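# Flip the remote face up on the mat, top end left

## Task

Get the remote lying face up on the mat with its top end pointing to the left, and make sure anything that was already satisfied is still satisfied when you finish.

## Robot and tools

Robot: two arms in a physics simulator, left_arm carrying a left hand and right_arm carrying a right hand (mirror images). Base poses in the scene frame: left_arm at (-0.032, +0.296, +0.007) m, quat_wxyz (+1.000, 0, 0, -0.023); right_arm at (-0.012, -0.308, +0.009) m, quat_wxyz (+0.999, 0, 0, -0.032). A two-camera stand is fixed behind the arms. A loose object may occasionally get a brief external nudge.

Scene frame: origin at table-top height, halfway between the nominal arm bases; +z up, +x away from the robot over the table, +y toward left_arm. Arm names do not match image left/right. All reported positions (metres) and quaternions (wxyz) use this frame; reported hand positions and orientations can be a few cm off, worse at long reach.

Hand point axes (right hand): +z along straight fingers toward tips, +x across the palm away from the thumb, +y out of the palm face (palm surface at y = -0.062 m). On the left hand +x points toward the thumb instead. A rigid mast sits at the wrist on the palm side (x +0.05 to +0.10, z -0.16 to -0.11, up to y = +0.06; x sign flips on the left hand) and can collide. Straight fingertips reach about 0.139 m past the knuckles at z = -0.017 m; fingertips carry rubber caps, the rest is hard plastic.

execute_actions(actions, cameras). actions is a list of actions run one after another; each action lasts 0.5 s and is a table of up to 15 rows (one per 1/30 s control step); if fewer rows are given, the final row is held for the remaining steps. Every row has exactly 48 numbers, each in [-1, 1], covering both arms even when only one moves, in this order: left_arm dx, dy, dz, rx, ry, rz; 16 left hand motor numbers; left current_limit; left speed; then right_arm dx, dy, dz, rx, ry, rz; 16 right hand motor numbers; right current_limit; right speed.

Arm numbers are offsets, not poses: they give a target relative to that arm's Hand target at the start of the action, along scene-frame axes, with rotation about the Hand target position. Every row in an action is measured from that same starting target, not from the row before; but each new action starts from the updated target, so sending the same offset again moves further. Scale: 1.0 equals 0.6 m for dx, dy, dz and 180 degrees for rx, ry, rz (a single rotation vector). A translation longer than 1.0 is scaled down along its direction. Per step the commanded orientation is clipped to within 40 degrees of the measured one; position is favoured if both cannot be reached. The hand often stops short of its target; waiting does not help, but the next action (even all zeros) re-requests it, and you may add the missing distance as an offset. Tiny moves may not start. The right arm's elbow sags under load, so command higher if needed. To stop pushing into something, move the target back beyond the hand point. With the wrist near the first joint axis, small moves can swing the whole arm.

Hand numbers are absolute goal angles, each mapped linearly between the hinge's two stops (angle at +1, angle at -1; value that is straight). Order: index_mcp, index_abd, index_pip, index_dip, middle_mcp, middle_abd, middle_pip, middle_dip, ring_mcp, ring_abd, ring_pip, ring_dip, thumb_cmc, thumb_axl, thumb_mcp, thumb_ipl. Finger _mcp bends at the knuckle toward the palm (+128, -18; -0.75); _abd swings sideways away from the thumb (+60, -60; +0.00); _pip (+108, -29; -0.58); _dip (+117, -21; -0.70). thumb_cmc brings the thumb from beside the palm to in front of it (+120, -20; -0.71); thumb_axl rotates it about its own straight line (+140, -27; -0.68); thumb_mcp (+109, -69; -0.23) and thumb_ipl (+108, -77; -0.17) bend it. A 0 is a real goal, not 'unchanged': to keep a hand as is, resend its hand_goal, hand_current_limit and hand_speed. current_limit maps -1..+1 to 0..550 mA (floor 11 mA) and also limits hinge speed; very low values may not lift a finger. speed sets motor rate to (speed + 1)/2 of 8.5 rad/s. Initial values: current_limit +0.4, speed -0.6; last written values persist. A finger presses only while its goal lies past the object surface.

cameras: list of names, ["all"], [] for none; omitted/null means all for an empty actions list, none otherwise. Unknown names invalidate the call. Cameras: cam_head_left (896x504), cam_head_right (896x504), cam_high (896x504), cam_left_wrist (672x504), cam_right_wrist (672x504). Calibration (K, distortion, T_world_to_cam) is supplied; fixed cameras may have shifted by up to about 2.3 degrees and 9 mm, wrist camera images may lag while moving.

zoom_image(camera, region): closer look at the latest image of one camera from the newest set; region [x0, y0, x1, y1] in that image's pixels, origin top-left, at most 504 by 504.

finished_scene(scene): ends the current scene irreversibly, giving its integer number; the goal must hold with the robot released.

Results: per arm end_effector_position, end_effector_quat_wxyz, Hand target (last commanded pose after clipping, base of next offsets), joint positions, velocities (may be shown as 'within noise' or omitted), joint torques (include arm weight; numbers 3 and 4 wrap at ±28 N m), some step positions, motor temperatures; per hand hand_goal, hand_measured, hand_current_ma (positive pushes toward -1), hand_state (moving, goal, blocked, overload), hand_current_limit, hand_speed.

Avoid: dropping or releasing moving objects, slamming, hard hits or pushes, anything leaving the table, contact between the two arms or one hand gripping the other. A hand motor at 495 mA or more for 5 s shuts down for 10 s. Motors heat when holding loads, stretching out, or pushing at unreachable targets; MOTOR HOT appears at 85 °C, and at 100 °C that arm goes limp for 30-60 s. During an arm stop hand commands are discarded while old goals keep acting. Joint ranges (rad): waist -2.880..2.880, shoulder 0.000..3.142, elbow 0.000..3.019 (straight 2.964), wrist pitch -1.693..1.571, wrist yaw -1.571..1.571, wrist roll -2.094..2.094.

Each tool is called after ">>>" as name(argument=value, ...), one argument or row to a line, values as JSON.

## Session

>>> execute_actions(
  actions=[],
)

>>> zoom_image(
  camera="cam_head_right",
  region=[280, 200, 500, 340],
)

>>> zoom_image(
  camera="cam_high",
  region=[310, 150, 540, 380],
)

>>> zoom_image(
  camera="cam_head_left",
  region=[260, 210, 480, 340],
)

Scene clock: 0.00 s.
left_arm: end_effector_position=(+0.6679, -0.1815, +0.3545) hand_goal=(-0.754, +0.000, -0.576, -0.696, -0.754, +0.000, -0.576, -0.696, -0.754, +0.000, -0.576, -0.696, -0.714, -0.678, -0.226, -0.168) hand_measured=(-0.754, +0.000, -0.576, -0.696, -0.754, +0.000, -0.576, -0.696, -0.754, +0.000, -0.576, -0.696, -0.714, -0.678, -0.226, -0.168) hand_current_ma=(+0, +0, +0, +0, +0, +0, +0, +0, +0, +0, +0, +0, +0, +0, +0, +0) hand_state=(goal, goal, goal, goal, goal, goal, goal, goal, goal, goal, goal, goal, goal, goal, goal, goal) hand_current_limit=0.40 hand_speed=-0.60 end_effector_quat_wxyz=(+0.191, +0.959, -0.050, +0.202) | right_arm: end_effector_position=(+0.4805, -0.3662, +0.2696) hand_goal=(-0.754, +0.000, -0.576, -0.696, -0.754, +0.000, -0.576, -0.696, -0.754, +0.000, -0.576, -0.696, -0.714, -0.678, -0.226, -0.168) hand_measured=(-0.754, +0.000, -0.576, -0.696, -0.754, +0.000, -0.576, -0.696, -0.754, +0.000, -0.576, -0.696, -0.714, -0.678, -0.226, -0.168) hand_current_ma=(+0, +0, +0, +0, +0, +0, +0, +0, +0, +0, +0, +0, +0, +0, +0, +0) hand_state=(goal, goal, goal, goal, goal, goal, goal, goal, goal, goal, goal, goal, goal, goal, goal, goal) hand_current_limit=0.40 hand_speed=-0.60 end_effector_quat_wxyz=(+0.643, +0.512, +0.512, +0.250)
Joint positions: left_arm=[-0.437 2.282 2.674 -1.423 0.172 1.143] | right_arm=[0.069 1.478 0.446 0.979 0.42 -0.392]
Joint velocities: within noise
Joint torques (N m): no reading
Motor temperatures (°C): left_arm=[38 34 42 33 30 30] | right_arm=[35 29 39 27 30 29]
Heat: left arm: hottest elbow 42 °C; right arm: hottest elbow 39 °C.
Hand target: left_arm +0.6696, -0.1824, +0.3661; +0.197, +0.956, -0.051, +0.213 | right_arm +0.4845, -0.3661, +0.2838; +0.652, +0.508, +0.500, +0.259
camera_calibration:
cam_left_wrist: T_world_to_cam=[[-0.576225, 0.599218, -0.55579, 0.66351], [0.124155, 0.736326, 0.665139, -0.250445], [0.807806, 0.314265, -0.498685, -0.185864], [0, 0, 0, 1]] pos_world=[0.563568, -0.154768, 0.442665]
cam_right_wrist: T_world_to_cam=[[-0.121067, -0.451679, 0.883928, -0.306309], [-0.963329, -0.16135, -0.21439, 0.396824], [0.239458, -0.877469, -0.415582, -0.204064], [0, 0, 0, 1]] pos_world=[0.394053, -0.253386, 0.271025]

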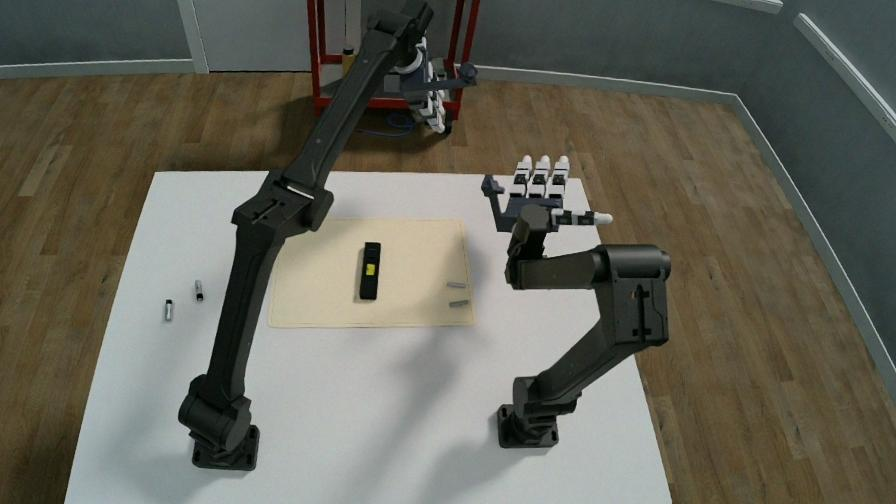

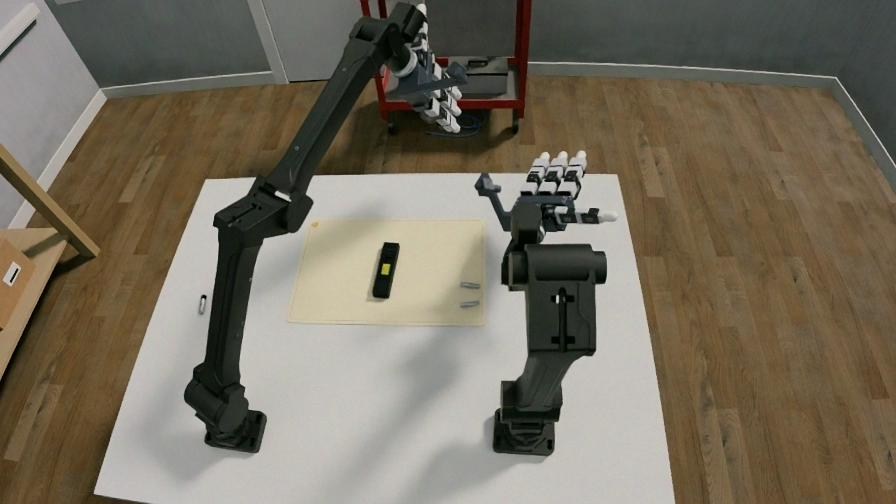

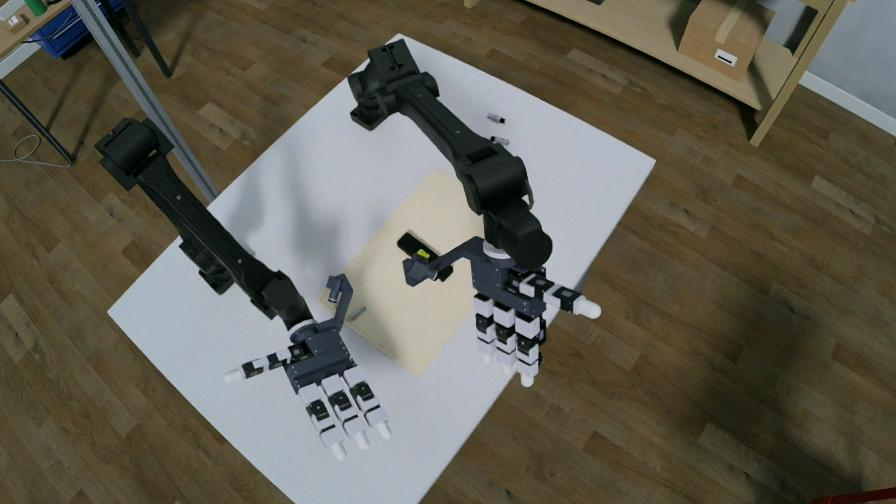

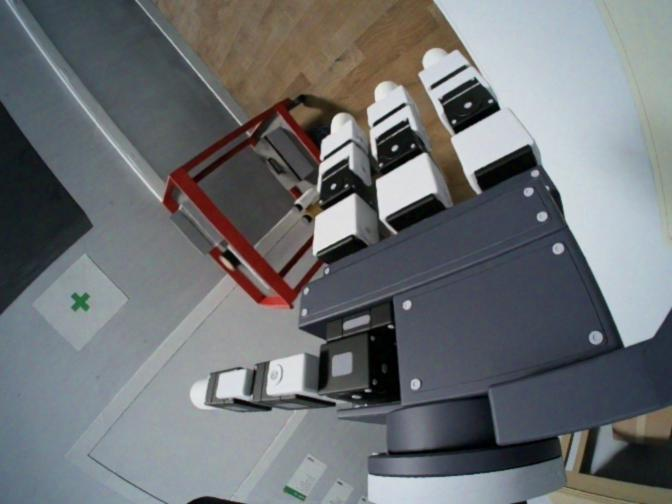

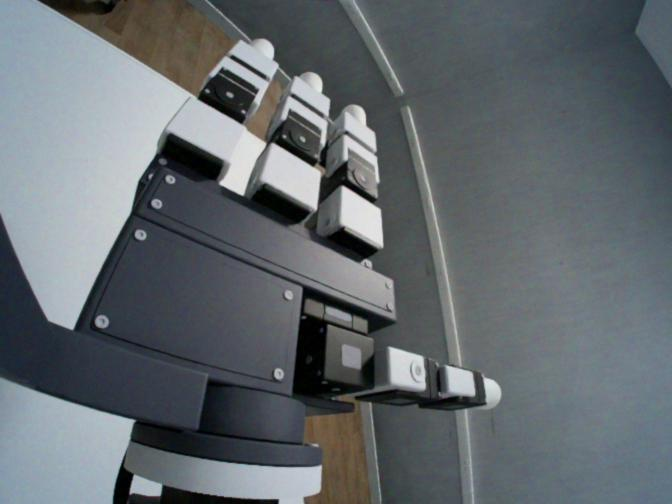

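Scaled by 2.291.

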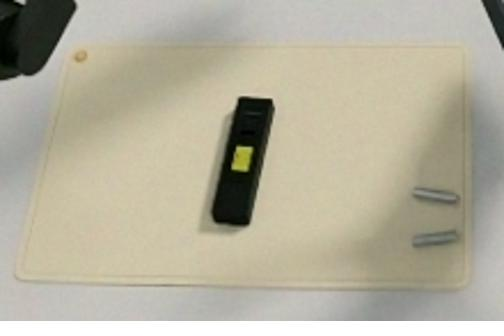

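Scaled by 2.191.

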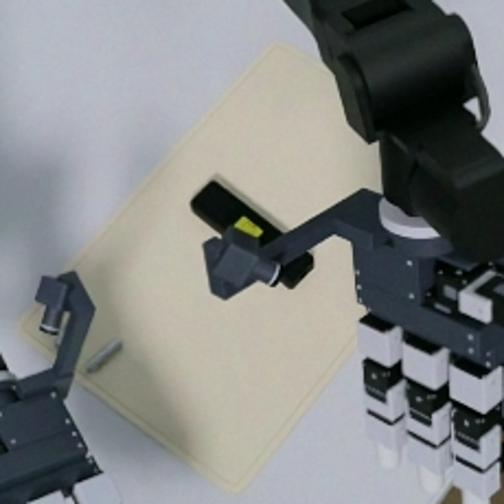

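Scaled by 2.291.

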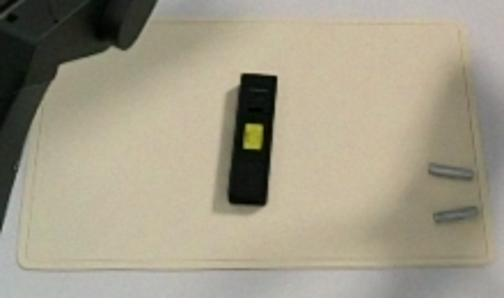

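>>> execute_actions(
  actions=[
    [[-0.0682,0.0875,-0.03,-0.0007,0.0523,0.1253,-0.754,0,-0.576,-0.696,0.5,0,0.6,0.2,-0.754,0,-0.576,-0.696,-0.714,-0.678,-0.226,-0.168,0.4,-0.6,0,0,0,0,0,0,-0.754,0,-0.576,-0.696,-0.754,0,-0.576,-0.696,-0.754,0,-0.576,-0.696,-0.714,-0.678,-0.226,-0.168,0.4,-0.6]],
    [[-0.0682,0.0875,-0.07,-0.0007,0.0523,0.1253,-0.754,0,-0.576,-0.696,0.5,0,0.6,0.2,-0.754,0,-0.576,-0.696,-0.714,-0.678,-0.226,-0.168,0.4,-0.6,0,0,0,0,0,0,-0.754,0,-0.576,-0.696,-0.754,0,-0.576,-0.696,-0.754,0,-0.576,-0.696,-0.714,-0.678,-0.226,-0.168,0.4,-0.6]],
    [[-0.0682,0.0875,-0.1,-0.0007,0.0523,0.1253,-0.754,0,-0.576,-0.696,0.5,0,0.6,0.2,-0.754,0,-0.576,-0.696,-0.714,-0.678,-0.226,-0.168,0.4,-0.6,0,0,0,0,0,0,-0.754,0,-0.576,-0.696,-0.754,0,-0.576,-0.696,-0.754,0,-0.576,-0.696,-0.714,-0.678,-0.226,-0.168,0.4,-0.6]],
    [[-0.0682,0.0875,-0.1,-0.0007,0.0523,0.1253,-0.754,0,-0.576,-0.696,0.5,0,0.6,0.2,-0.754,0,-0.576,-0.696,-0.714,-0.678,-0.226,-0.168,0.4,-0.6,0,0,0,0,0,0,-0.754,0,-0.576,-0.696,-0.754,0,-0.576,-0.696,-0.754,0,-0.576,-0.696,-0.714,-0.678,-0.226,-0.168,0.4,-0.6]],
    [[0,0,-0.02,0,0,0,-0.754,0,-0.576,-0.696,0.5,0,0.6,0.2,-0.754,0,-0.576,-0.696,-0.714,-0.678,-0.226,-0.168,0.4,-0.6,0,0,0,0,0,0,-0.754,0,-0.576,-0.696,-0.754,0,-0.576,-0.696,-0.754,0,-0.576,-0.696,-0.714,-0.678,-0.226,-0.168,0.4,-0.6]],
  ],
  cameras=["cam_head_left","cam_head_right","cam_high"],
)

>>> zoom_image(
  camera="cam_head_left",
  region=[330, 190, 430, 320],
)

>>> zoom_image(
  camera="cam_head_right",
  region=[340, 190, 440, 320],
)

Scene clock: 8.67 s.
left_arm: end_effector_position=(+0.5049, +0.0264, +0.1824) hand_goal=(-0.754, +0.000, -0.576, -0.696, +0.500, +0.000, +0.600, +0.200, -0.754, +0.000, -0.576, -0.696, -0.714, -0.678, -0.226, -0.168) hand_measured=(-0.754, -0.002, -0.574, -0.696, +0.486, +0.000, +0.598, +0.198, -0.754, +0.000, -0.574, -0.696, -0.714, -0.678, -0.222, -0.168) hand_current_ma=(+0, -1, +2, +0, -33, +0, -2, -3, +1, -1, +1, +0, +0, +1, +7, +0) hand_state=(goal, goal, goal, goal, goal, goal, goal, goal, goal, goal, goal, goal, goal, goal, goal, goal) hand_current_limit=0.40 hand_speed=-0.60 end_effector_quat_wxyz=(+0.000, +0.730, +0.683, +0.001) | right_arm: end_effector_position=(+0.4805, -0.3662, +0.2696) hand_goal=(-0.754, +0.000, -0.576, -0.696, -0.754, +0.000, -0.576, -0.696, -0.754, +0.000, -0.576, -0.696, -0.714, -0.678, -0.226, -0.168) hand_measured=(-0.760, +0.000, -0.576, -0.696, -0.760, +0.000, -0.576, -0.696, -0.760, +0.000, -0.576, -0.696, -0.720, -0.678, -0.226, -0.168) hand_current_ma=(-19, +0, -1, +0, -19, +0, -1, +0, -18, +0, -1, +0, -16, +2, +0, +1) hand_state=(goal, goal, goal, goal, goal, goal, goal, goal, goal, goal, goal, goal, goal, goal, goal, goal) hand_current_limit=0.40 hand_speed=-0.60 end_effector_quat_wxyz=(+0.643, +0.512, +0.512, +0.250)
Joint positions: left_arm=[-0.52 1.754 1.575 -1.39 -0.002 -0.499] | right_arm=[0.069 1.478 0.446 0.979 0.42 -0.392]
Joint torques (N m): left_arm=[0.67 -16.15 8.03 0.99 -0.03 -0.1] | right_arm=[-1.73 -7.12 7.42 2.7 0.02 0.07]
Heat: left arm: hottest elbow 44 °C; right arm: hottest elbow 40 °C.
Hand target: left_arm +0.5059, +0.0275, +0.1741; -0.001, +0.725, +0.689, +0.000 | right_arm +0.4845, -0.3661, +0.2838; +0.652, +0.508, +0.500, +0.259
Off the commanded pose: left_arm 0.009 m, 1 deg | right_arm 0.015 m, 2 deg.
Step readings (end_effector_position of left_arm | right_arm):
0: (+0.6679, -0.1815, +0.3545) | (+0.4805, -0.3662, +0.2696)
1: (+0.6688, -0.1739, +0.3472) | (+0.4805, -0.3662, +0.2696)
2: (+0.6620, -0.1625, +0.3351) | (+0.4805, -0.3662, +0.2696)
4: (+0.6423, -0.1408, +0.3155) | (+0.4805, -0.3662, +0.2696)
8: (+0.6238, -0.1229, +0.3153) | (+0.4805, -0.3662, +0.2696)
15: (+0.6251, -0.1265, +0.3586) | (+0.4805, -0.3662, +0.2696)
16: (+0.6247, -0.1197, +0.3529) | (+0.4805, -0.3662, +0.2696)
17: (+0.6178, -0.1084, +0.3439) | (+0.4805, -0.3662, +0.2696)
19: (+0.5955, -0.0882, +0.3192) | (+0.4805, -0.3662, +0.2696)
23: (+0.5815, -0.0773, +0.2976) | (+0.4805, -0.3662, +0.2696)
30: (+0.5847, -0.0780, +0.2980) | (+0.4805, -0.3662, +0.2696)
31: (+0.5830, -0.0713, +0.2913) | (+0.4805, -0.3662, +0.2696)
32: (+0.5767, -0.0614, +0.2845) | (+0.4805, -0.3662, +0.2696)
34: (+0.5580, -0.0407, +0.2621) | (+0.4805, -0.3662, +0.2696)
38: (+0.5456, -0.0273, +0.2395) | (+0.4805, -0.3662, +0.2696)
45: (+0.5453, -0.0235, +0.2397) | (+0.4805, -0.3662, +0.2696)
46: (+0.5415, -0.0188, +0.2342) | (+0.4805, -0.3662, +0.2696)
47: (+0.5348, -0.0128, +0.2284) | (+0.4805, -0.3662, +0.2696)
49: (+0.5187, +0.0034, +0.2095) | (+0.4805, -0.3662, +0.2696)
53: (+0.5058, +0.0192, +0.1861) | (+0.4805, -0.3662, +0.2696)
60: (+0.5048, +0.0252, +0.1851) | (+0.4805, -0.3662, +0.2696)
61: (+0.5051, +0.0252, +0.1853) | (+0.4805, -0.3662, +0.2696)
62: (+0.5058, +0.0250, +0.1855) | (+0.4805, -0.3662, +0.2696)
64: (+0.5060, +0.0252, +0.1843) | (+0.4805, -0.3662, +0.2696)
68: (+0.5050, +0.0262, +0.1824) | (+0.4805, -0.3662, +0.2696)
75: (+0.5049, +0.0264, +0.1824) | (+0.4805, -0.3662, +0.2696)
Images, in order (width x height): cam_head_left 896x504, cam_head_right 896x504, cam_high 896x504.

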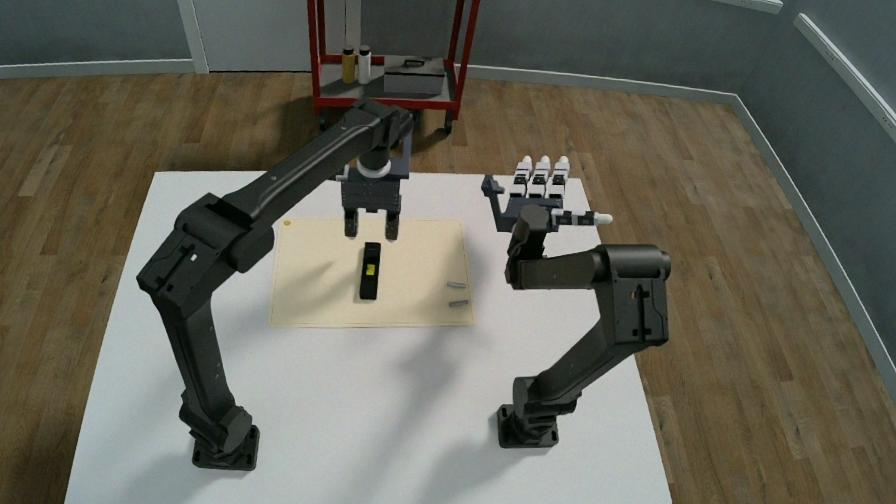

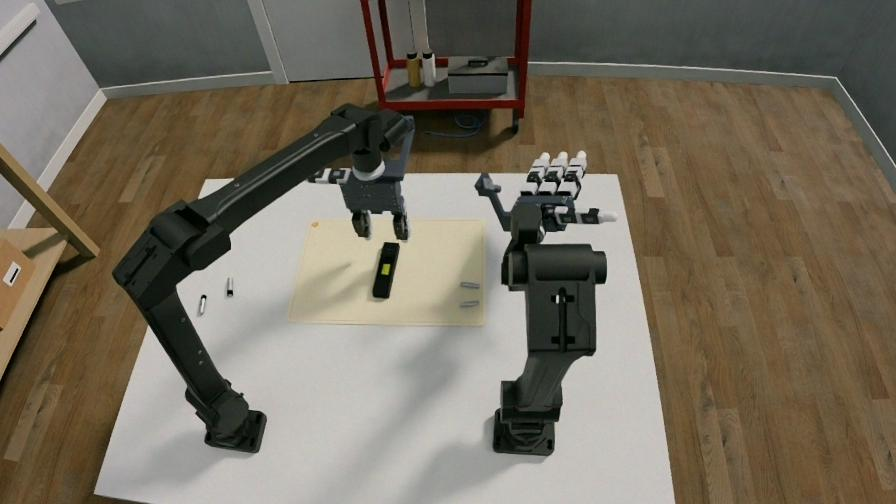

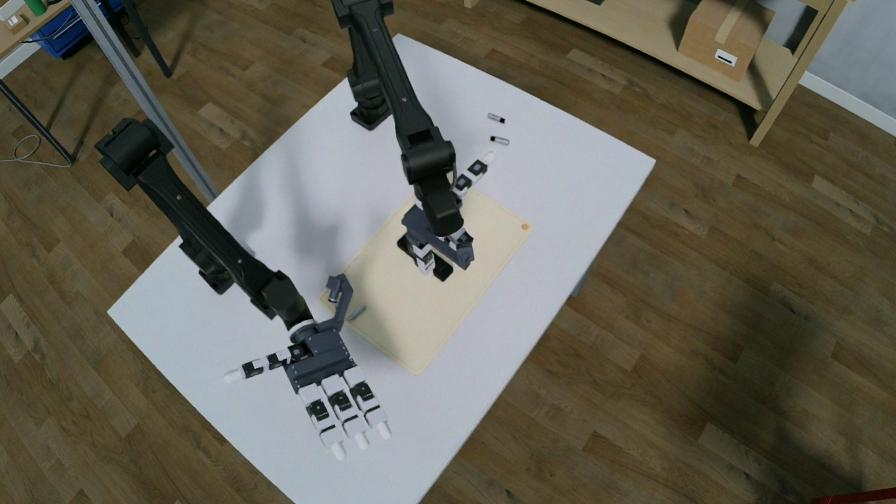

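Scaled by 3.877.

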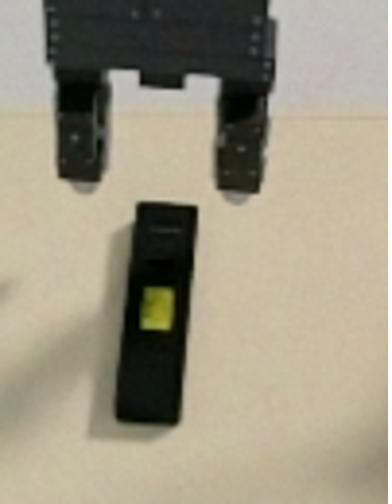

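Scaled by 3.877.

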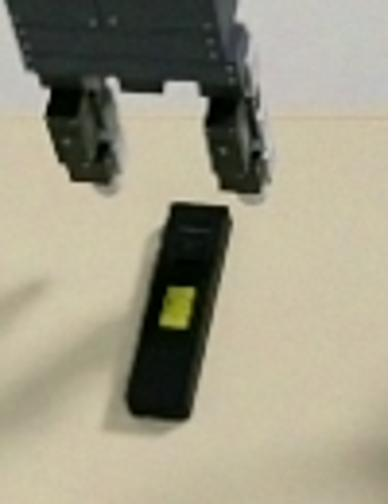

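>>> execute_actions(
  actions=[
    [[0,0,-0.05,0,0,0,-0.754,0,-0.576,-0.696,0.5,0,0.6,0.2,-0.754,0,-0.576,-0.696,-0.714,-0.678,-0.226,-0.168,0.4,-0.6,0,0,0,0,0,0,-0.754,0,-0.576,-0.696,-0.754,0,-0.576,-0.696,-0.754,0,-0.576,-0.696,-0.714,-0.678,-0.226,-0.168,0.4,-0.6]],
    [[0,0,-0.0435,0,0,0,-0.754,0,-0.576,-0.696,0.5,0,0.6,0.2,-0.754,0,-0.576,-0.696,-0.714,-0.678,-0.226,-0.168,0.4,-0.6,0,0,0,0,0,0,-0.754,0,-0.576,-0.696,-0.754,0,-0.576,-0.696,-0.754,0,-0.576,-0.696,-0.714,-0.678,-0.226,-0.168,0.4,-0.6]],
    [[0,0,0,0,0,0,-0.754,0.14,-0.576,-0.696,0.5,0,0.6,0.2,-0.754,-0.14,-0.576,-0.696,-0.714,-0.678,-0.226,-0.168,0.2,-0.75,0,0,0,0,0,0,-0.754,0,-0.576,-0.696,-0.754,0,-0.576,-0.696,-0.754,0,-0.576,-0.696,-0.714,-0.678,-0.226,-0.168,0.4,-0.6]],
    [[0,0,0,0,0,0,-0.754,0.32,-0.576,-0.696,0.5,0,0.6,0.2,-0.754,-0.32,-0.576,-0.696,-0.714,-0.678,-0.226,-0.168,0.2,-0.75,0,0,0,0,0,0,-0.754,0,-0.576,-0.696,-0.754,0,-0.576,-0.696,-0.754,0,-0.576,-0.696,-0.714,-0.678,-0.226,-0.168,0.4,-0.6]],
    [[0,0,0.08,0,0,0,-0.754,0.32,-0.576,-0.696,0.5,0,0.6,0.2,-0.754,-0.32,-0.576,-0.696,-0.714,-0.678,-0.226,-0.168,0.2,-0.8,0,0,0,0,0,0,-0.754,0,-0.576,-0.696,-0.754,0,-0.576,-0.696,-0.754,0,-0.576,-0.696,-0.714,-0.678,-0.226,-0.168,0.4,-0.6]],
    [[0,0,0.1,0,0,0,-0.754,0.32,-0.576,-0.696,0.5,0,0.6,0.2,-0.754,-0.32,-0.576,-0.696,-0.714,-0.678,-0.226,-0.168,0.2,-0.8,0,0,0,0,0,0,-0.754,0,-0.576,-0.696,-0.754,0,-0.576,-0.696,-0.754,0,-0.576,-0.696,-0.714,-0.678,-0.226,-0.168,0.4,-0.6]],
  ],
  cameras=["cam_head_left","cam_head_right"],
)

>>> zoom_image(
  camera="cam_head_left",
  region=[330, 190, 430, 310],
)

Scene clock: 16.77 s.
left_arm: end_effector_position=(+0.4969, +0.0312, +0.2114) hand_goal=(-0.754, +0.320, -0.576, -0.696, +0.500, +0.000, +0.600, +0.200, -0.754, -0.320, -0.576, -0.696, -0.714, -0.678, -0.226, -0.168) hand_measured=(-0.752, +0.166, -0.576, -0.696, +0.486, +0.000, +0.598, +0.198, -0.748, -0.170, -0.574, -0.694, -0.714, -0.678, -0.222, -0.168) hand_current_ma=(+2, -330, +0, +0, -33, +0, -2, -3, +10, +330, +3, +3, +0, +1, +10, +0) hand_state=(goal, blocked, goal, goal, goal, goal, goal, goal, goal, blocked, goal, goal, goal, goal, goal, goal) hand_current_limit=0.20 hand_speed=-0.80 end_effector_quat_wxyz=(-0.011, +0.729, +0.684, -0.003) | right_arm: end_effector_position=(+0.4805, -0.3662, +0.2696) hand_goal=(-0.754, +0.000, -0.576, -0.696, -0.754, +0.000, -0.576, -0.696, -0.754, +0.000, -0.576, -0.696, -0.714, -0.678, -0.226, -0.168) hand_measured=(-0.760, +0.000, -0.576, -0.696, -0.760, +0.000, -0.576, -0.696, -0.760, +0.000, -0.576, -0.696, -0.720, -0.678, -0.226, -0.168) hand_current_ma=(-19, +0, -1, +0, -19, +0, -1, +0, -18, +0, -1, +0, -16, +2, +0, +1) hand_state=(goal, goal, goal, goal, goal, goal, goal, goal, goal, goal, goal, goal, goal, goal, goal, goal) hand_current_limit=0.40 hand_speed=-0.60 end_effector_quat_wxyz=(+0.643, +0.512, +0.512, +0.250)
Joint positions: left_arm=[-0.52 1.735 1.629 -1.489 0.001 -0.502] | right_arm=[0.069 1.478 0.446 0.979 0.42 -0.392]
Joint torques (N m): left_arm=[0.73 -15.62 12.08 -0.21 -0.13 -0.09] | right_arm=[-0.79 -6.89 7.39 2.69 0 0.05]
Heat: left arm: hottest elbow 44 °C; right arm: hottest elbow 41 °C.
Hand target: left_arm +0.5059, +0.0275, +0.2259; -0.001, +0.725, +0.689, +0.000 | right_arm +0.4845, -0.3661, +0.2838; +0.652, +0.508, +0.500, +0.259
Off the commanded pose: left_arm 0.017 m, 1 deg | right_arm 0.015 m, 2 deg.
Step readings (end_effector_position of left_arm | right_arm):
0: (+0.5049, +0.0264, +0.1824) | (+0.4805, -0.3662, +0.2696)
1: (+0.5055, +0.0261, +0.1798) | (+0.4805, -0.3662, +0.2696)
2: (+0.5068, +0.0253, +0.1774) | (+0.4805, -0.3662, +0.2696)
4: (+0.5060, +0.0258, +0.1675) | (+0.4805, -0.3662, +0.2696)
8: (+0.5025, +0.0280, +0.1524) | (+0.4805, -0.3662, +0.2696)
15: (+0.5035, +0.0274, +0.1506) | (+0.4805, -0.3662, +0.2696)
16: (+0.5042, +0.0269, +0.1486) | (+0.4805, -0.3662, +0.2696)
17: (+0.5058, +0.0260, +0.1469) | (+0.4805, -0.3662, +0.2696)
19: (+0.5065, +0.0255, +0.1401) | (+0.4805, -0.3662, +0.2696)
23: (+0.5044, +0.0265, +0.1306) | (+0.4805, -0.3662, +0.2696)
30: (+0.5050, +0.0261, +0.1308) | (+0.4805, -0.3662, +0.2696)
31: (+0.5050, +0.0261, +0.1308) | (+0.4805, -0.3662, +0.2696)
32: (+0.5050, +0.0261, +0.1308) | (+0.4805, -0.3662, +0.2696)
34: (+0.5052, +0.0258, +0.1308) | (+0.4805, -0.3662, +0.2696)
38: (+0.5053, +0.0257, +0.1308) | (+0.4805, -0.3662, +0.2696)
45: (+0.5053, +0.0257, +0.1308) | (+0.4805, -0.3662, +0.2696)
46: (+0.5053, +0.0257, +0.1308) | (+0.4805, -0.3662, +0.2696)
47: (+0.5053, +0.0257, +0.1308) | (+0.4805, -0.3662, +0.2696)
49: (+0.5053, +0.0257, +0.1308) | (+0.4805, -0.3662, +0.2696)
53: (+0.5053, +0.0257, +0.1308) | (+0.4805, -0.3662, +0.2696)
60: (+0.5053, +0.0257, +0.1308) | (+0.4805, -0.3662, +0.2696)
61: (+0.5027, +0.0273, +0.1305) | (+0.4805, -0.3662, +0.2696)
62: (+0.4997, +0.0293, +0.1309) | (+0.4805, -0.3662, +0.2696)
64: (+0.4940, +0.0330, +0.1320) | (+0.4805, -0.3662, +0.2696)
68: (+0.4899, +0.0355, +0.1326) | (+0.4805, -0.3662, +0.2696)
75: (+0.4898, +0.0357, +0.1325) | (+0.4805, -0.3662, +0.2696)
76: (+0.4876, +0.0370, +0.1361) | (+0.4805, -0.3662, +0.2696)
77: (+0.4850, +0.0388, +0.1405) | (+0.4805, -0.3662, +0.2696)
79: (+0.4839, +0.0394, +0.1583) | (+0.4805, -0.3662, +0.2696)
83: (+0.4921, +0.0342, +0.1957) | (+0.4805, -0.3662, +0.2696)
90: (+0.4972, +0.0310, +0.2115) | (+0.4805, -0.3662, +0.2696)
Images, in order (width x height): cam_head_left 896x504, cam_head_right 896x504.

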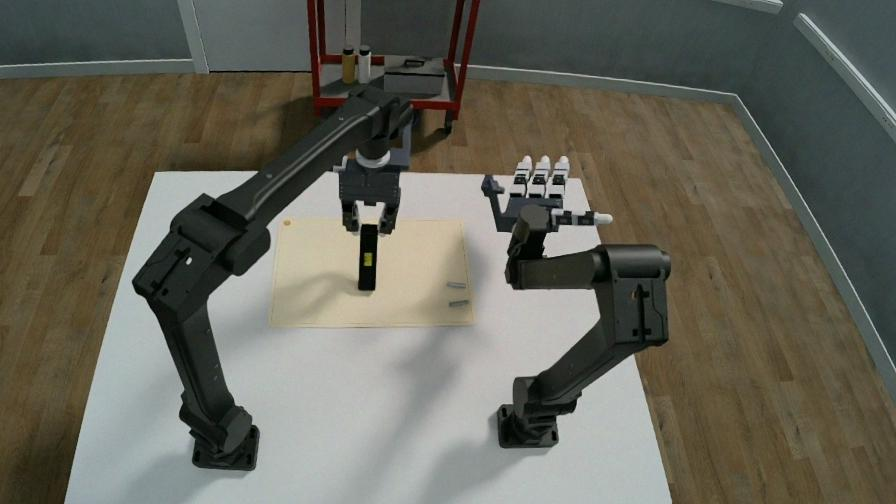

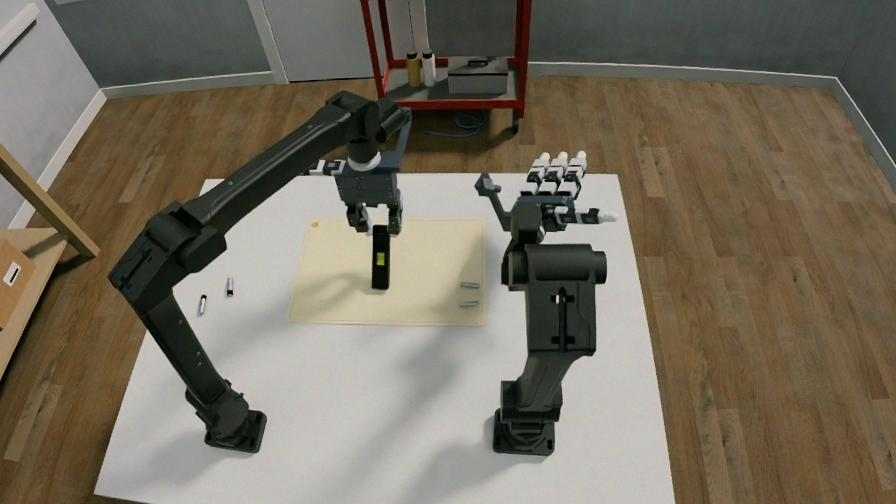

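Scaled by 4.200.

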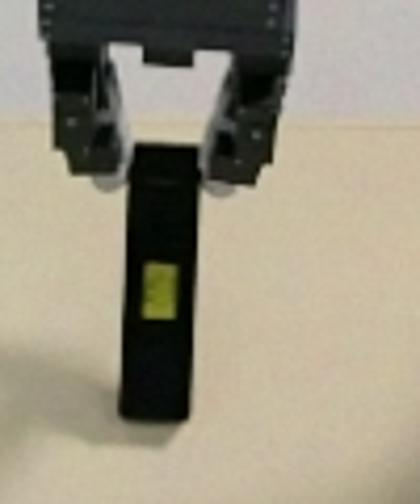

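>>> execute_actions(
  actions=[
    [[-0.0516,-0.0223,0.05,0,0,-0.1208,-0.754,0.32,-0.576,-0.696,0.5,0,0.6,0.2,-0.754,-0.32,-0.576,-0.696,-0.714,-0.678,-0.226,-0.168,0.2,-0.8,0,0,0,0,0,0,-0.754,0,-0.576,-0.696,-0.754,0,-0.576,-0.696,-0.754,0,-0.576,-0.696,-0.714,-0.678,-0.226,-0.168,0.4,-0.6]],
    [[-0.0516,-0.0223,0.04,0,0,-0.1208,-0.754,0.32,-0.576,-0.696,0.5,0,0.6,0.2,-0.754,-0.32,-0.576,-0.696,-0.714,-0.678,-0.226,-0.168,0.2,-0.8,0,0,0,0,0,0,-0.754,0,-0.576,-0.696,-0.754,0,-0.576,-0.696,-0.754,0,-0.576,-0.696,-0.714,-0.678,-0.226,-0.168,0.4,-0.6]],
    [[-0.0516,-0.0223,0.03,0,0,-0.1208,-0.754,0.32,-0.576,-0.696,0.5,0,0.6,0.2,-0.754,-0.32,-0.576,-0.696,-0.714,-0.678,-0.226,-0.168,0.2,-0.8,0,0,0,0,0,0,-0.754,0,-0.576,-0.696,-0.754,0,-0.576,-0.696,-0.754,0,-0.576,-0.696,-0.714,-0.678,-0.226,-0.168,0.4,-0.6]],
    [[-0.0516,-0.0223,0.02,0,0,-0.1208,-0.754,0.32,-0.576,-0.696,0.5,0,0.6,0.2,-0.754,-0.32,-0.576,-0.696,-0.714,-0.678,-0.226,-0.168,0.2,-0.8,0,0,0,0,0,0,-0.754,0,-0.576,-0.696,-0.754,0,-0.576,-0.696,-0.754,0,-0.576,-0.696,-0.714,-0.678,-0.226,-0.168,0.4,-0.6]],
    [[0,0.025,0,-0.0972,0,0,-0.62,0.32,-0.576,-0.696,0.5,0,0.6,0.2,-0.62,-0.32,-0.576,-0.696,-0.714,-0.678,-0.226,-0.168,0.2,-0.8,0,0,0,0,0,0,-0.754,0,-0.576,-0.696,-0.754,0,-0.576,-0.696,-0.754,0,-0.576,-0.696,-0.714,-0.678,-0.226,-0.168,0.4,-0.6]],
    [[0,0.025,0,-0.0972,0,0,-0.479,0.32,-0.576,-0.696,0.5,0,0.6,0.2,-0.479,-0.32,-0.576,-0.696,-0.714,-0.678,-0.226,-0.168,0.2,-0.8,0,0,0,0,0,0,-0.754,0,-0.576,-0.696,-0.754,0,-0.576,-0.696,-0.754,0,-0.576,-0.696,-0.714,-0.678,-0.226,-0.168,0.4,-0.6]],
    [[0,0,-0.0583,0,0,0,-0.479,0.32,-0.576,-0.696,0.5,0,0.6,0.2,-0.479,-0.32,-0.576,-0.696,-0.714,-0.678,-0.226,-0.168,0.2,-0.8,0,0,0,0,0,0,-0.754,0,-0.576,-0.696,-0.754,0,-0.576,-0.696,-0.754,0,-0.576,-0.696,-0.714,-0.678,-0.226,-0.168,0.4,-0.6]],
  ],
  cameras=["cam_head_left","cam_high"],
)

>>> zoom_image(
  camera="cam_head_left",
  region=[310, 190, 430, 340],
)

>>> zoom_image(
  camera="cam_high",
  region=[350, 170, 470, 320],
)

Scene clock: 26.00 s.
left_arm: end_effector_position=(+0.3807, +0.0083, +0.2713) hand_goal=(-0.480, +0.320, -0.576, -0.696, +0.500, +0.000, +0.600, +0.200, -0.480, -0.320, -0.576, -0.696, -0.714, -0.678, -0.226, -0.168) hand_measured=(-0.516, +0.166, -0.592, -0.702, +0.486, +0.000, +0.598, +0.198, -0.496, -0.174, -0.582, -0.698, -0.718, -0.678, -0.222, -0.168) hand_current_ma=(-103, -330, -35, -9, -29, +0, -1, -3, -34, +330, -8, -1, -8, +1, +7, +0) hand_state=(blocked, blocked, goal, goal, goal, goal, goal, goal, goal, blocked, goal, goal, goal, goal, goal, goal) hand_current_limit=0.20 hand_speed=-0.80 end_effector_quat_wxyz=(+0.294, +0.956, +0.013, -0.010) | right_arm: end_effector_position=(+0.4805, -0.3662, +0.2696) hand_goal=(-0.754, +0.000, -0.576, -0.696, -0.754, +0.000, -0.576, -0.696, -0.754, +0.000, -0.576, -0.696, -0.714, -0.678, -0.226, -0.168) hand_measured=(-0.760, +0.000, -0.576, -0.696, -0.760, +0.000, -0.576, -0.696, -0.760, +0.000, -0.576, -0.696, -0.720, -0.678, -0.226, -0.168) hand_current_ma=(-19, +0, -1, +0, -19, +0, -1, +0, -18, +0, -1, +0, -16, +2, +0, +1) hand_state=(goal, goal, goal, goal, goal, goal, goal, goal, goal, goal, goal, goal, goal, goal, goal, goal) hand_current_limit=0.40 hand_speed=-0.60 end_effector_quat_wxyz=(+0.643, +0.512, +0.512, +0.250)
Joint positions: left_arm=[-0.251 1.391 1.174 -1.17 0.572 1.192] | right_arm=[0.069 1.478 0.446 0.979 0.42 -0.392]
Joint torques (N m): left_arm=[0.21 -11.58 9.11 1.58 1.07 0.18] | right_arm=[-0.85 -7.24 7.64 2.66 0.02 0.09]
Heat: left arm: hottest elbow 46 °C; right arm: hottest elbow 42 °C.
Hand target: left_arm +0.3820, +0.0040, +0.2748; +0.300, +0.954, +0.001, +0.000 | right_arm +0.4845, -0.3661, +0.2838; +0.652, +0.508, +0.500, +0.259
Off the commanded pose: left_arm 0.006 m, 2 deg | right_arm 0.015 m, 2 deg.
Step readings (end_effector_position of left_arm | right_arm):
0: (+0.4969, +0.0312, +0.2114) | (+0.4805, -0.3662, +0.2696)
1: (+0.4951, +0.0294, +0.2131) | (+0.4805, -0.3662, +0.2696)
2: (+0.4926, +0.0275, +0.2141) | (+0.4805, -0.3662, +0.2696)
4: (+0.4854, +0.0248, +0.2234) | (+0.4805, -0.3662, +0.2696)
8: (+0.4771, +0.0209, +0.2478) | (+0.4805, -0.3662, +0.2696)
15: (+0.4747, +0.0160, +0.2557) | (+0.4805, -0.3662, +0.2696)
16: (+0.4716, +0.0138, +0.2560) | (+0.4805, -0.3662, +0.2696)
17: (+0.4673, +0.0112, +0.2557) | (+0.4805, -0.3662, +0.2696)
19: (+0.4569, +0.0083, +0.2586) | (+0.4805, -0.3662, +0.2696)
23: (+0.4473, +0.0029, +0.2705) | (+0.4805, -0.3662, +0.2696)
30: (+0.4442, -0.0004, +0.2735) | (+0.4805, -0.3662, +0.2696)
31: (+0.4408, -0.0025, +0.2746) | (+0.4805, -0.3662, +0.2696)
32: (+0.4363, -0.0050, +0.2745) | (+0.4805, -0.3662, +0.2696)
34: (+0.4280, -0.0082, +0.2780) | (+0.4805, -0.3662, +0.2696)
38: (+0.4173, -0.0114, +0.2848) | (+0.4805, -0.3662, +0.2696)
45: (+0.4133, -0.0130, +0.2857) | (+0.4805, -0.3662, +0.2696)
46: (+0.4094, -0.0145, +0.2855) | (+0.4805, -0.3662, +0.2696)
47: (+0.4047, -0.0162, +0.2851) | (+0.4805, -0.3662, +0.2696)
49: (+0.3951, -0.0192, +0.2850) | (+0.4805, -0.3662, +0.2696)
53: (+0.3839, -0.0223, +0.2849) | (+0.4805, -0.3662, +0.2696)
60: (+0.3774, -0.0246, +0.2852) | (+0.4805, -0.3662, +0.2696)
61: (+0.3744, -0.0330, +0.2888) | (+0.4805, -0.3662, +0.2696)
62: (+0.3715, -0.0407, +0.2938) | (+0.4805, -0.3662, +0.2696)
64: (+0.3724, -0.0299, +0.2955) | (+0.4805, -0.3662, +0.2696)
68: (+0.3849, -0.0016, +0.2990) | (+0.4805, -0.3662, +0.2696)
75: (+0.3848, -0.0057, +0.3026) | (+0.4805, -0.3662, +0.2696)
76: (+0.3811, -0.0141, +0.3093) | (+0.4805, -0.3662, +0.2696)
77: (+0.3772, -0.0198, +0.3166) | (+0.4805, -0.3662, +0.2696)
79: (+0.3745, -0.0105, +0.3127) | (+0.4805, -0.3662, +0.2696)
83: (+0.3819, +0.0105, +0.2976) | (+0.4805, -0.3662, +0.2696)
90: (+0.3829, +0.0084, +0.3000) | (+0.4805, -0.3662, +0.2696)
91: (+0.3833, +0.0079, +0.2977) | (+0.4805, -0.3662, +0.2696)
92: (+0.3841, +0.0074, +0.2953) | (+0.4805, -0.3662, +0.2696)
94: (+0.3832, +0.0077, +0.2849) | (+0.4805, -0.3662, +0.2696)
98: (+0.3799, +0.0089, +0.2714) | (+0.4805, -0.3662, +0.2696)
105: (+0.3807, +0.0083, +0.2713) | (+0.4805, -0.3662, +0.2696)
Images, in order (width x height): cam_head_left 896x504, cam_high 896x504.

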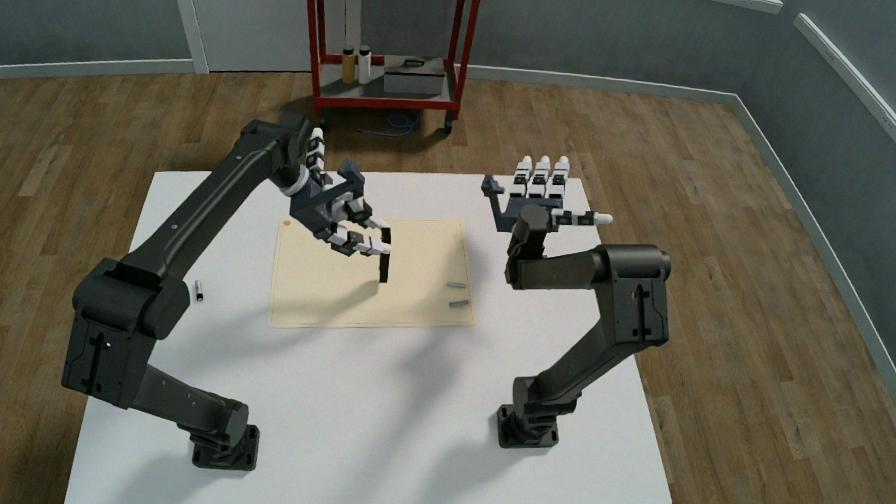

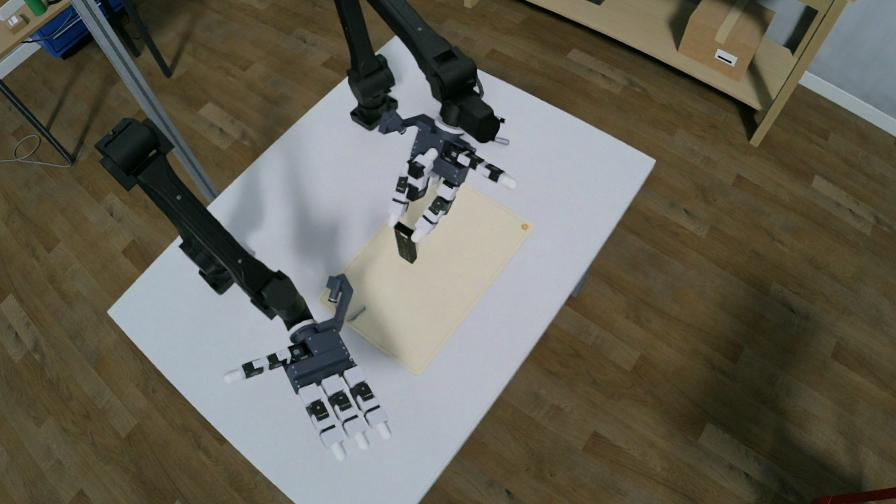

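Scaled by 3.360.

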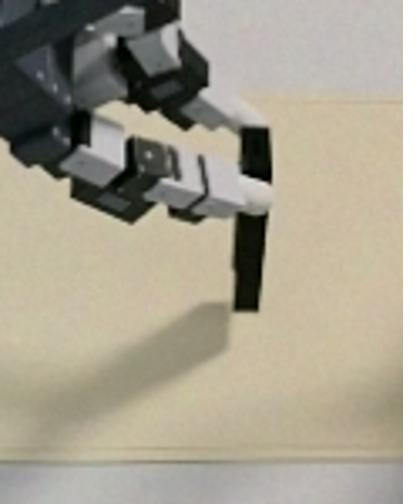

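Scaled by 3.360.

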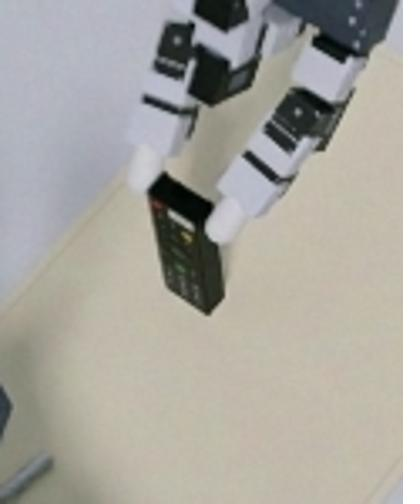

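>>> execute_actions(
  actions=[
    [[0,0,-0.0583,0,0,0,-0.479,0.32,-0.576,-0.696,0.5,0,0.6,0.2,-0.479,-0.32,-0.576,-0.696,-0.714,-0.678,-0.226,-0.168,0.2,-0.8,0,0,0,0,0,0,-0.754,0,-0.576,-0.696,-0.754,0,-0.576,-0.696,-0.754,0,-0.576,-0.696,-0.714,-0.678,-0.226,-0.168,0.4,-0.6]],
    [[0,0.042,-0.004,0,0,0,-0.479,0.32,-0.576,-0.696,0.5,0,0.6,0.2,-0.479,-0.32,-0.576,-0.696,-0.714,-0.678,-0.226,-0.168,0.2,-0.8,0,0,0,0,0,0,-0.754,0,-0.576,-0.696,-0.754,0,-0.576,-0.696,-0.754,0,-0.576,-0.696,-0.714,-0.678,-0.226,-0.168,0.4,-0.6]],
    [[0,0.042,-0.004,0,0,0,-0.479,0.32,-0.576,-0.696,0.5,0,0.6,0.2,-0.479,-0.32,-0.576,-0.696,-0.714,-0.678,-0.226,-0.168,0.2,-0.8,0,0,0,0,0,0,-0.754,0,-0.576,-0.696,-0.754,0,-0.576,-0.696,-0.754,0,-0.576,-0.696,-0.714,-0.678,-0.226,-0.168,0.4,-0.6]],
    [[0,0.027,-0.026,0.0277,0,0,-0.479,0.32,-0.576,-0.696,0.5,0,0.6,0.2,-0.479,-0.32,-0.576,-0.696,-0.714,-0.678,-0.226,-0.168,0.2,-0.8,0,0,0,0,0,0,-0.754,0,-0.576,-0.696,-0.754,0,-0.576,-0.696,-0.754,0,-0.576,-0.696,-0.714,-0.678,-0.226,-0.168,0.4,-0.6]],
    [[0,0.016,-0.0385,0.0277,0,0,-0.479,0.32,-0.576,-0.696,0.5,0,0.6,0.2,-0.479,-0.32,-0.576,-0.696,-0.714,-0.678,-0.226,-0.168,0.2,-0.8,0,0,0,0,0,0,-0.754,0,-0.576,-0.696,-0.754,0,-0.576,-0.696,-0.754,0,-0.576,-0.696,-0.714,-0.678,-0.226,-0.168,0.4,-0.6]],
    [[0,0.004,-0.0467,0.0277,0,0,-0.479,0.32,-0.576,-0.696,0.5,0,0.6,0.2,-0.479,-0.32,-0.576,-0.696,-0.714,-0.678,-0.226,-0.168,0.2,-0.8,0,0,0,0,0,0,-0.754,0,-0.576,-0.696,-0.754,0,-0.576,-0.696,-0.754,0,-0.576,-0.696,-0.714,-0.678,-0.226,-0.168,0.4,-0.6]],
    [[0,0.006,-0.034,0,0,0,-0.479,0.32,-0.576,-0.696,0.5,0,0.6,0.2,-0.479,-0.32,-0.576,-0.696,-0.714,-0.678,-0.226,-0.168,0.2,-0.8,0,0,0,0,0,0,-0.754,0,-0.576,-0.696,-0.754,0,-0.576,-0.696,-0.754,0,-0.576,-0.696,-0.714,-0.678,-0.226,-0.168,0.4,-0.6]],
  ],
  cameras=["cam_head_left","cam_high"],
)

>>> zoom_image(
  camera="cam_head_left",
  region=[310, 210, 430, 310],
)

>>> zoom_image(
  camera="cam_high",
  region=[310, 150, 540, 380],
)

Scene clock: 33.80 s.
left_arm: end_effector_position=(+0.3804, +0.0864, +0.1525) hand_goal=(-0.480, +0.320, -0.576, -0.696, +0.500, +0.000, +0.600, +0.200, -0.480, -0.320, -0.576, -0.696, -0.714, -0.678, -0.226, -0.168) hand_measured=(-0.512, +0.166, -0.596, -0.702, +0.490, +0.000, +0.600, +0.198, -0.466, -0.188, -0.560, -0.684, -0.718, -0.678, -0.222, -0.168) hand_current_ma=(-90, -330, -47, -11, -21, +0, -1, -3, +34, +330, +35, +21, -8, +1, +7, +0) hand_state=(blocked, blocked, blocked, goal, goal, goal, goal, goal, goal, blocked, goal, goal, goal, goal, goal, goal) hand_current_limit=0.20 hand_speed=-0.80 end_effector_quat_wxyz=(+0.173, +0.985, +0.004, -0.002) | right_arm: end_effector_position=(+0.4805, -0.3662, +0.2696) hand_goal=(-0.754, +0.000, -0.576, -0.696, -0.754, +0.000, -0.576, -0.696, -0.754, +0.000, -0.576, -0.696, -0.714, -0.678, -0.226, -0.168) hand_measured=(-0.760, +0.000, -0.576, -0.696, -0.760, +0.000, -0.576, -0.696, -0.760, +0.000, -0.576, -0.696, -0.720, -0.678, -0.226, -0.168) hand_current_ma=(-19, +0, -1, +0, -19, +0, -1, +0, -18, +0, -1, +0, -16, +2, +0, +1) hand_state=(goal, goal, goal, goal, goal, goal, goal, goal, goal, goal, goal, goal, goal, goal, goal, goal) hand_current_limit=0.40 hand_speed=-0.60 end_effector_quat_wxyz=(+0.643, +0.512, +0.512, +0.250)
Joint positions: left_arm=[-0.132 1.454 1.018 -1.075 0.342 1.375] | right_arm=[0.069 1.478 0.446 0.979 0.42 -0.392]
Joint torques (N m): left_arm=[0.73 -11.28 8.03 1.2 0.68 0.11] | right_arm=[-1.14 -6.83 7.53 2.47 0.01 0.06]
Motor temperatures (°C): left_arm=[38 37 47 33 30 30] | right_arm=[35 29 42 28 30 29]
Heat: left arm: hottest elbow 47 °C; right arm: hottest elbow 42 °C.
Hand target: left_arm +0.3820, +0.0861, +0.1482; +0.173, +0.985, +0.001, +0.000 | right_arm +0.4845, -0.3661, +0.2838; +0.652, +0.508, +0.500, +0.259
Off the commanded pose: left_arm 0.005 m, 0 deg | right_arm 0.015 m, 2 deg.
Step readings (end_effector_position of left_arm | right_arm):
0: (+0.3807, +0.0083, +0.2713) | (+0.4805, -0.3662, +0.2696)
1: (+0.3812, +0.0080, +0.2691) | (+0.4805, -0.3662, +0.2696)
2: (+0.3824, +0.0074, +0.2667) | (+0.4805, -0.3662, +0.2696)
4: (+0.3820, +0.0076, +0.2558) | (+0.4805, -0.3662, +0.2696)
8: (+0.3806, +0.0067, +0.2467) | (+0.4805, -0.3662, +0.2696)
15: (+0.3815, +0.0064, +0.2471) | (+0.4805, -0.3662, +0.2696)
16: (+0.3812, +0.0074, +0.2473) | (+0.4805, -0.3662, +0.2696)
17: (+0.3811, +0.0095, +0.2470) | (+0.4805, -0.3662, +0.2696)
19: (+0.3843, +0.0176, +0.2464) | (+0.4805, -0.3662, +0.2696)
23: (+0.3899, +0.0284, +0.2465) | (+0.4805, -0.3662, +0.2696)
30: (+0.3892, +0.0286, +0.2466) | (+0.4805, -0.3662, +0.2696)
31: (+0.3882, +0.0300, +0.2465) | (+0.4805, -0.3662, +0.2696)
32: (+0.3869, +0.0325, +0.2458) | (+0.4805, -0.3662, +0.2696)
34: (+0.3876, +0.0418, +0.2438) | (+0.4805, -0.3662, +0.2696)
38: (+0.3909, +0.0546, +0.2416) | (+0.4805, -0.3662, +0.2696)
45: (+0.3899, +0.0551, +0.2415) | (+0.4805, -0.3662, +0.2696)
46: (+0.3897, +0.0578, +0.2369) | (+0.4805, -0.3662, +0.2696)
47: (+0.3890, +0.0606, +0.2341) | (+0.4805, -0.3662, +0.2696)
49: (+0.3885, +0.0665, +0.2317) | (+0.4805, -0.3662, +0.2696)
53: (+0.3889, +0.0707, +0.2302) | (+0.4805, -0.3662, +0.2696)
60: (+0.3885, +0.0706, +0.2302) | (+0.4805, -0.3662, +0.2696)
61: (+0.3893, +0.0737, +0.2259) | (+0.4805, -0.3662, +0.2696)
62: (+0.3899, +0.0768, +0.2207) | (+0.4805, -0.3662, +0.2696)
64: (+0.3886, +0.0808, +0.2122) | (+0.4805, -0.3662, +0.2696)
68: (+0.3859, +0.0815, +0.2048) | (+0.4805, -0.3662, +0.2696)
75: (+0.3858, +0.0815, +0.2043) | (+0.4805, -0.3662, +0.2696)
76: (+0.3863, +0.0843, +0.1997) | (+0.4805, -0.3662, +0.2696)
77: (+0.3865, +0.0868, +0.1939) | (+0.4805, -0.3662, +0.2696)
79: (+0.3842, +0.0877, +0.1849) | (+0.4805, -0.3662, +0.2696)
83: (+0.3810, +0.0865, +0.1746) | (+0.4805, -0.3662, +0.2696)
90: (+0.3812, +0.0863, +0.1731) | (+0.4805, -0.3662, +0.2696)
91: (+0.3816, +0.0862, +0.1717) | (+0.4805, -0.3662, +0.2696)
92: (+0.3827, +0.0860, +0.1701) | (+0.4805, -0.3662, +0.2696)
94: (+0.3821, +0.0861, +0.1634) | (+0.4805, -0.3662, +0.2696)
98: (+0.3800, +0.0865, +0.1536) | (+0.4805, -0.3662, +0.2696)
105: (+0.3804, +0.0864, +0.1525) | (+0.4805, -0.3662, +0.2696)
Images, in order (width x height): cam_head_left 896x504, cam_high 896x504.

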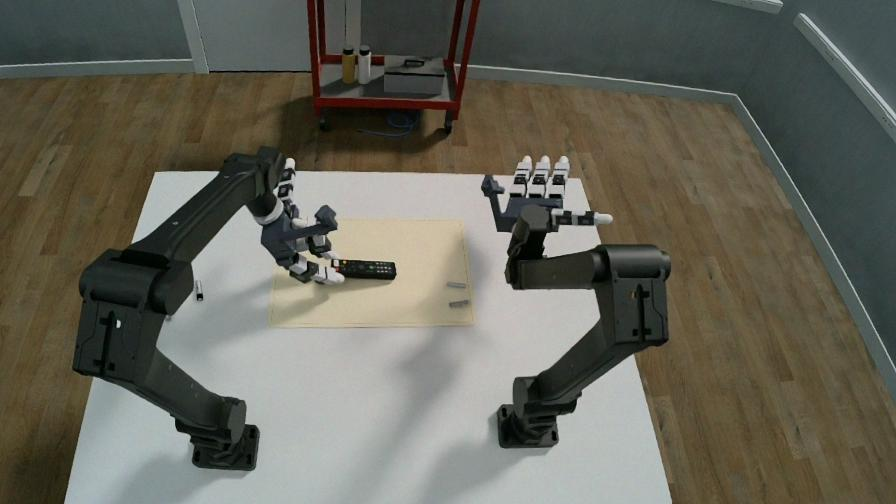

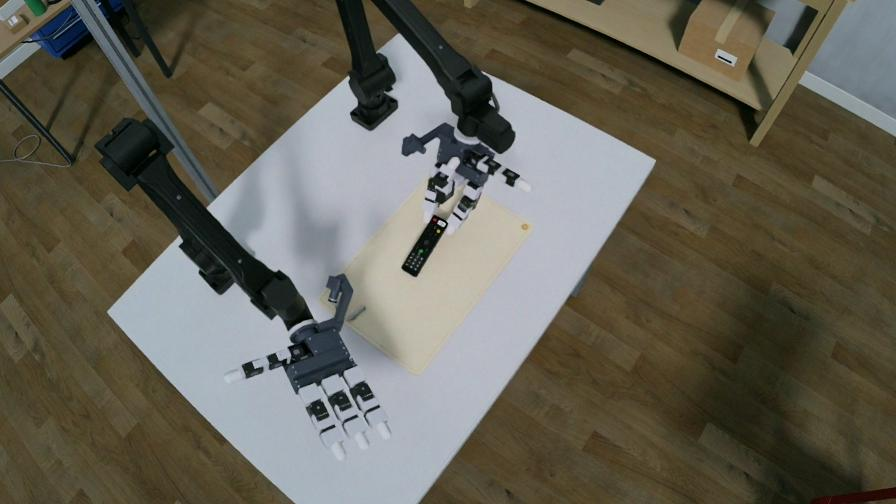

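Scaled by 4.200.

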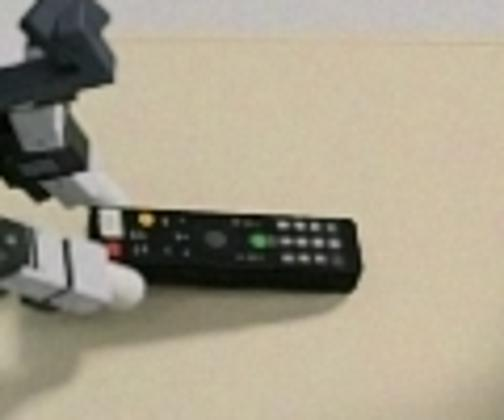

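Scaled by 2.191.

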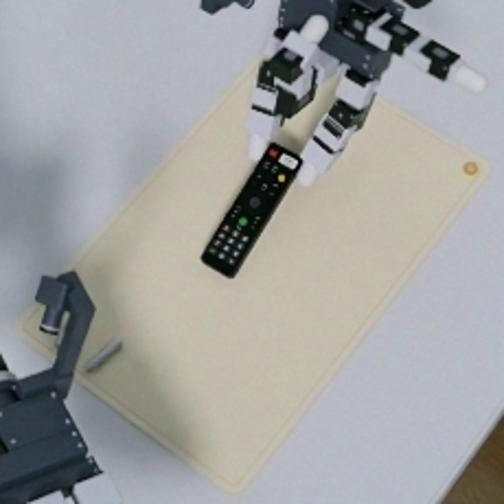

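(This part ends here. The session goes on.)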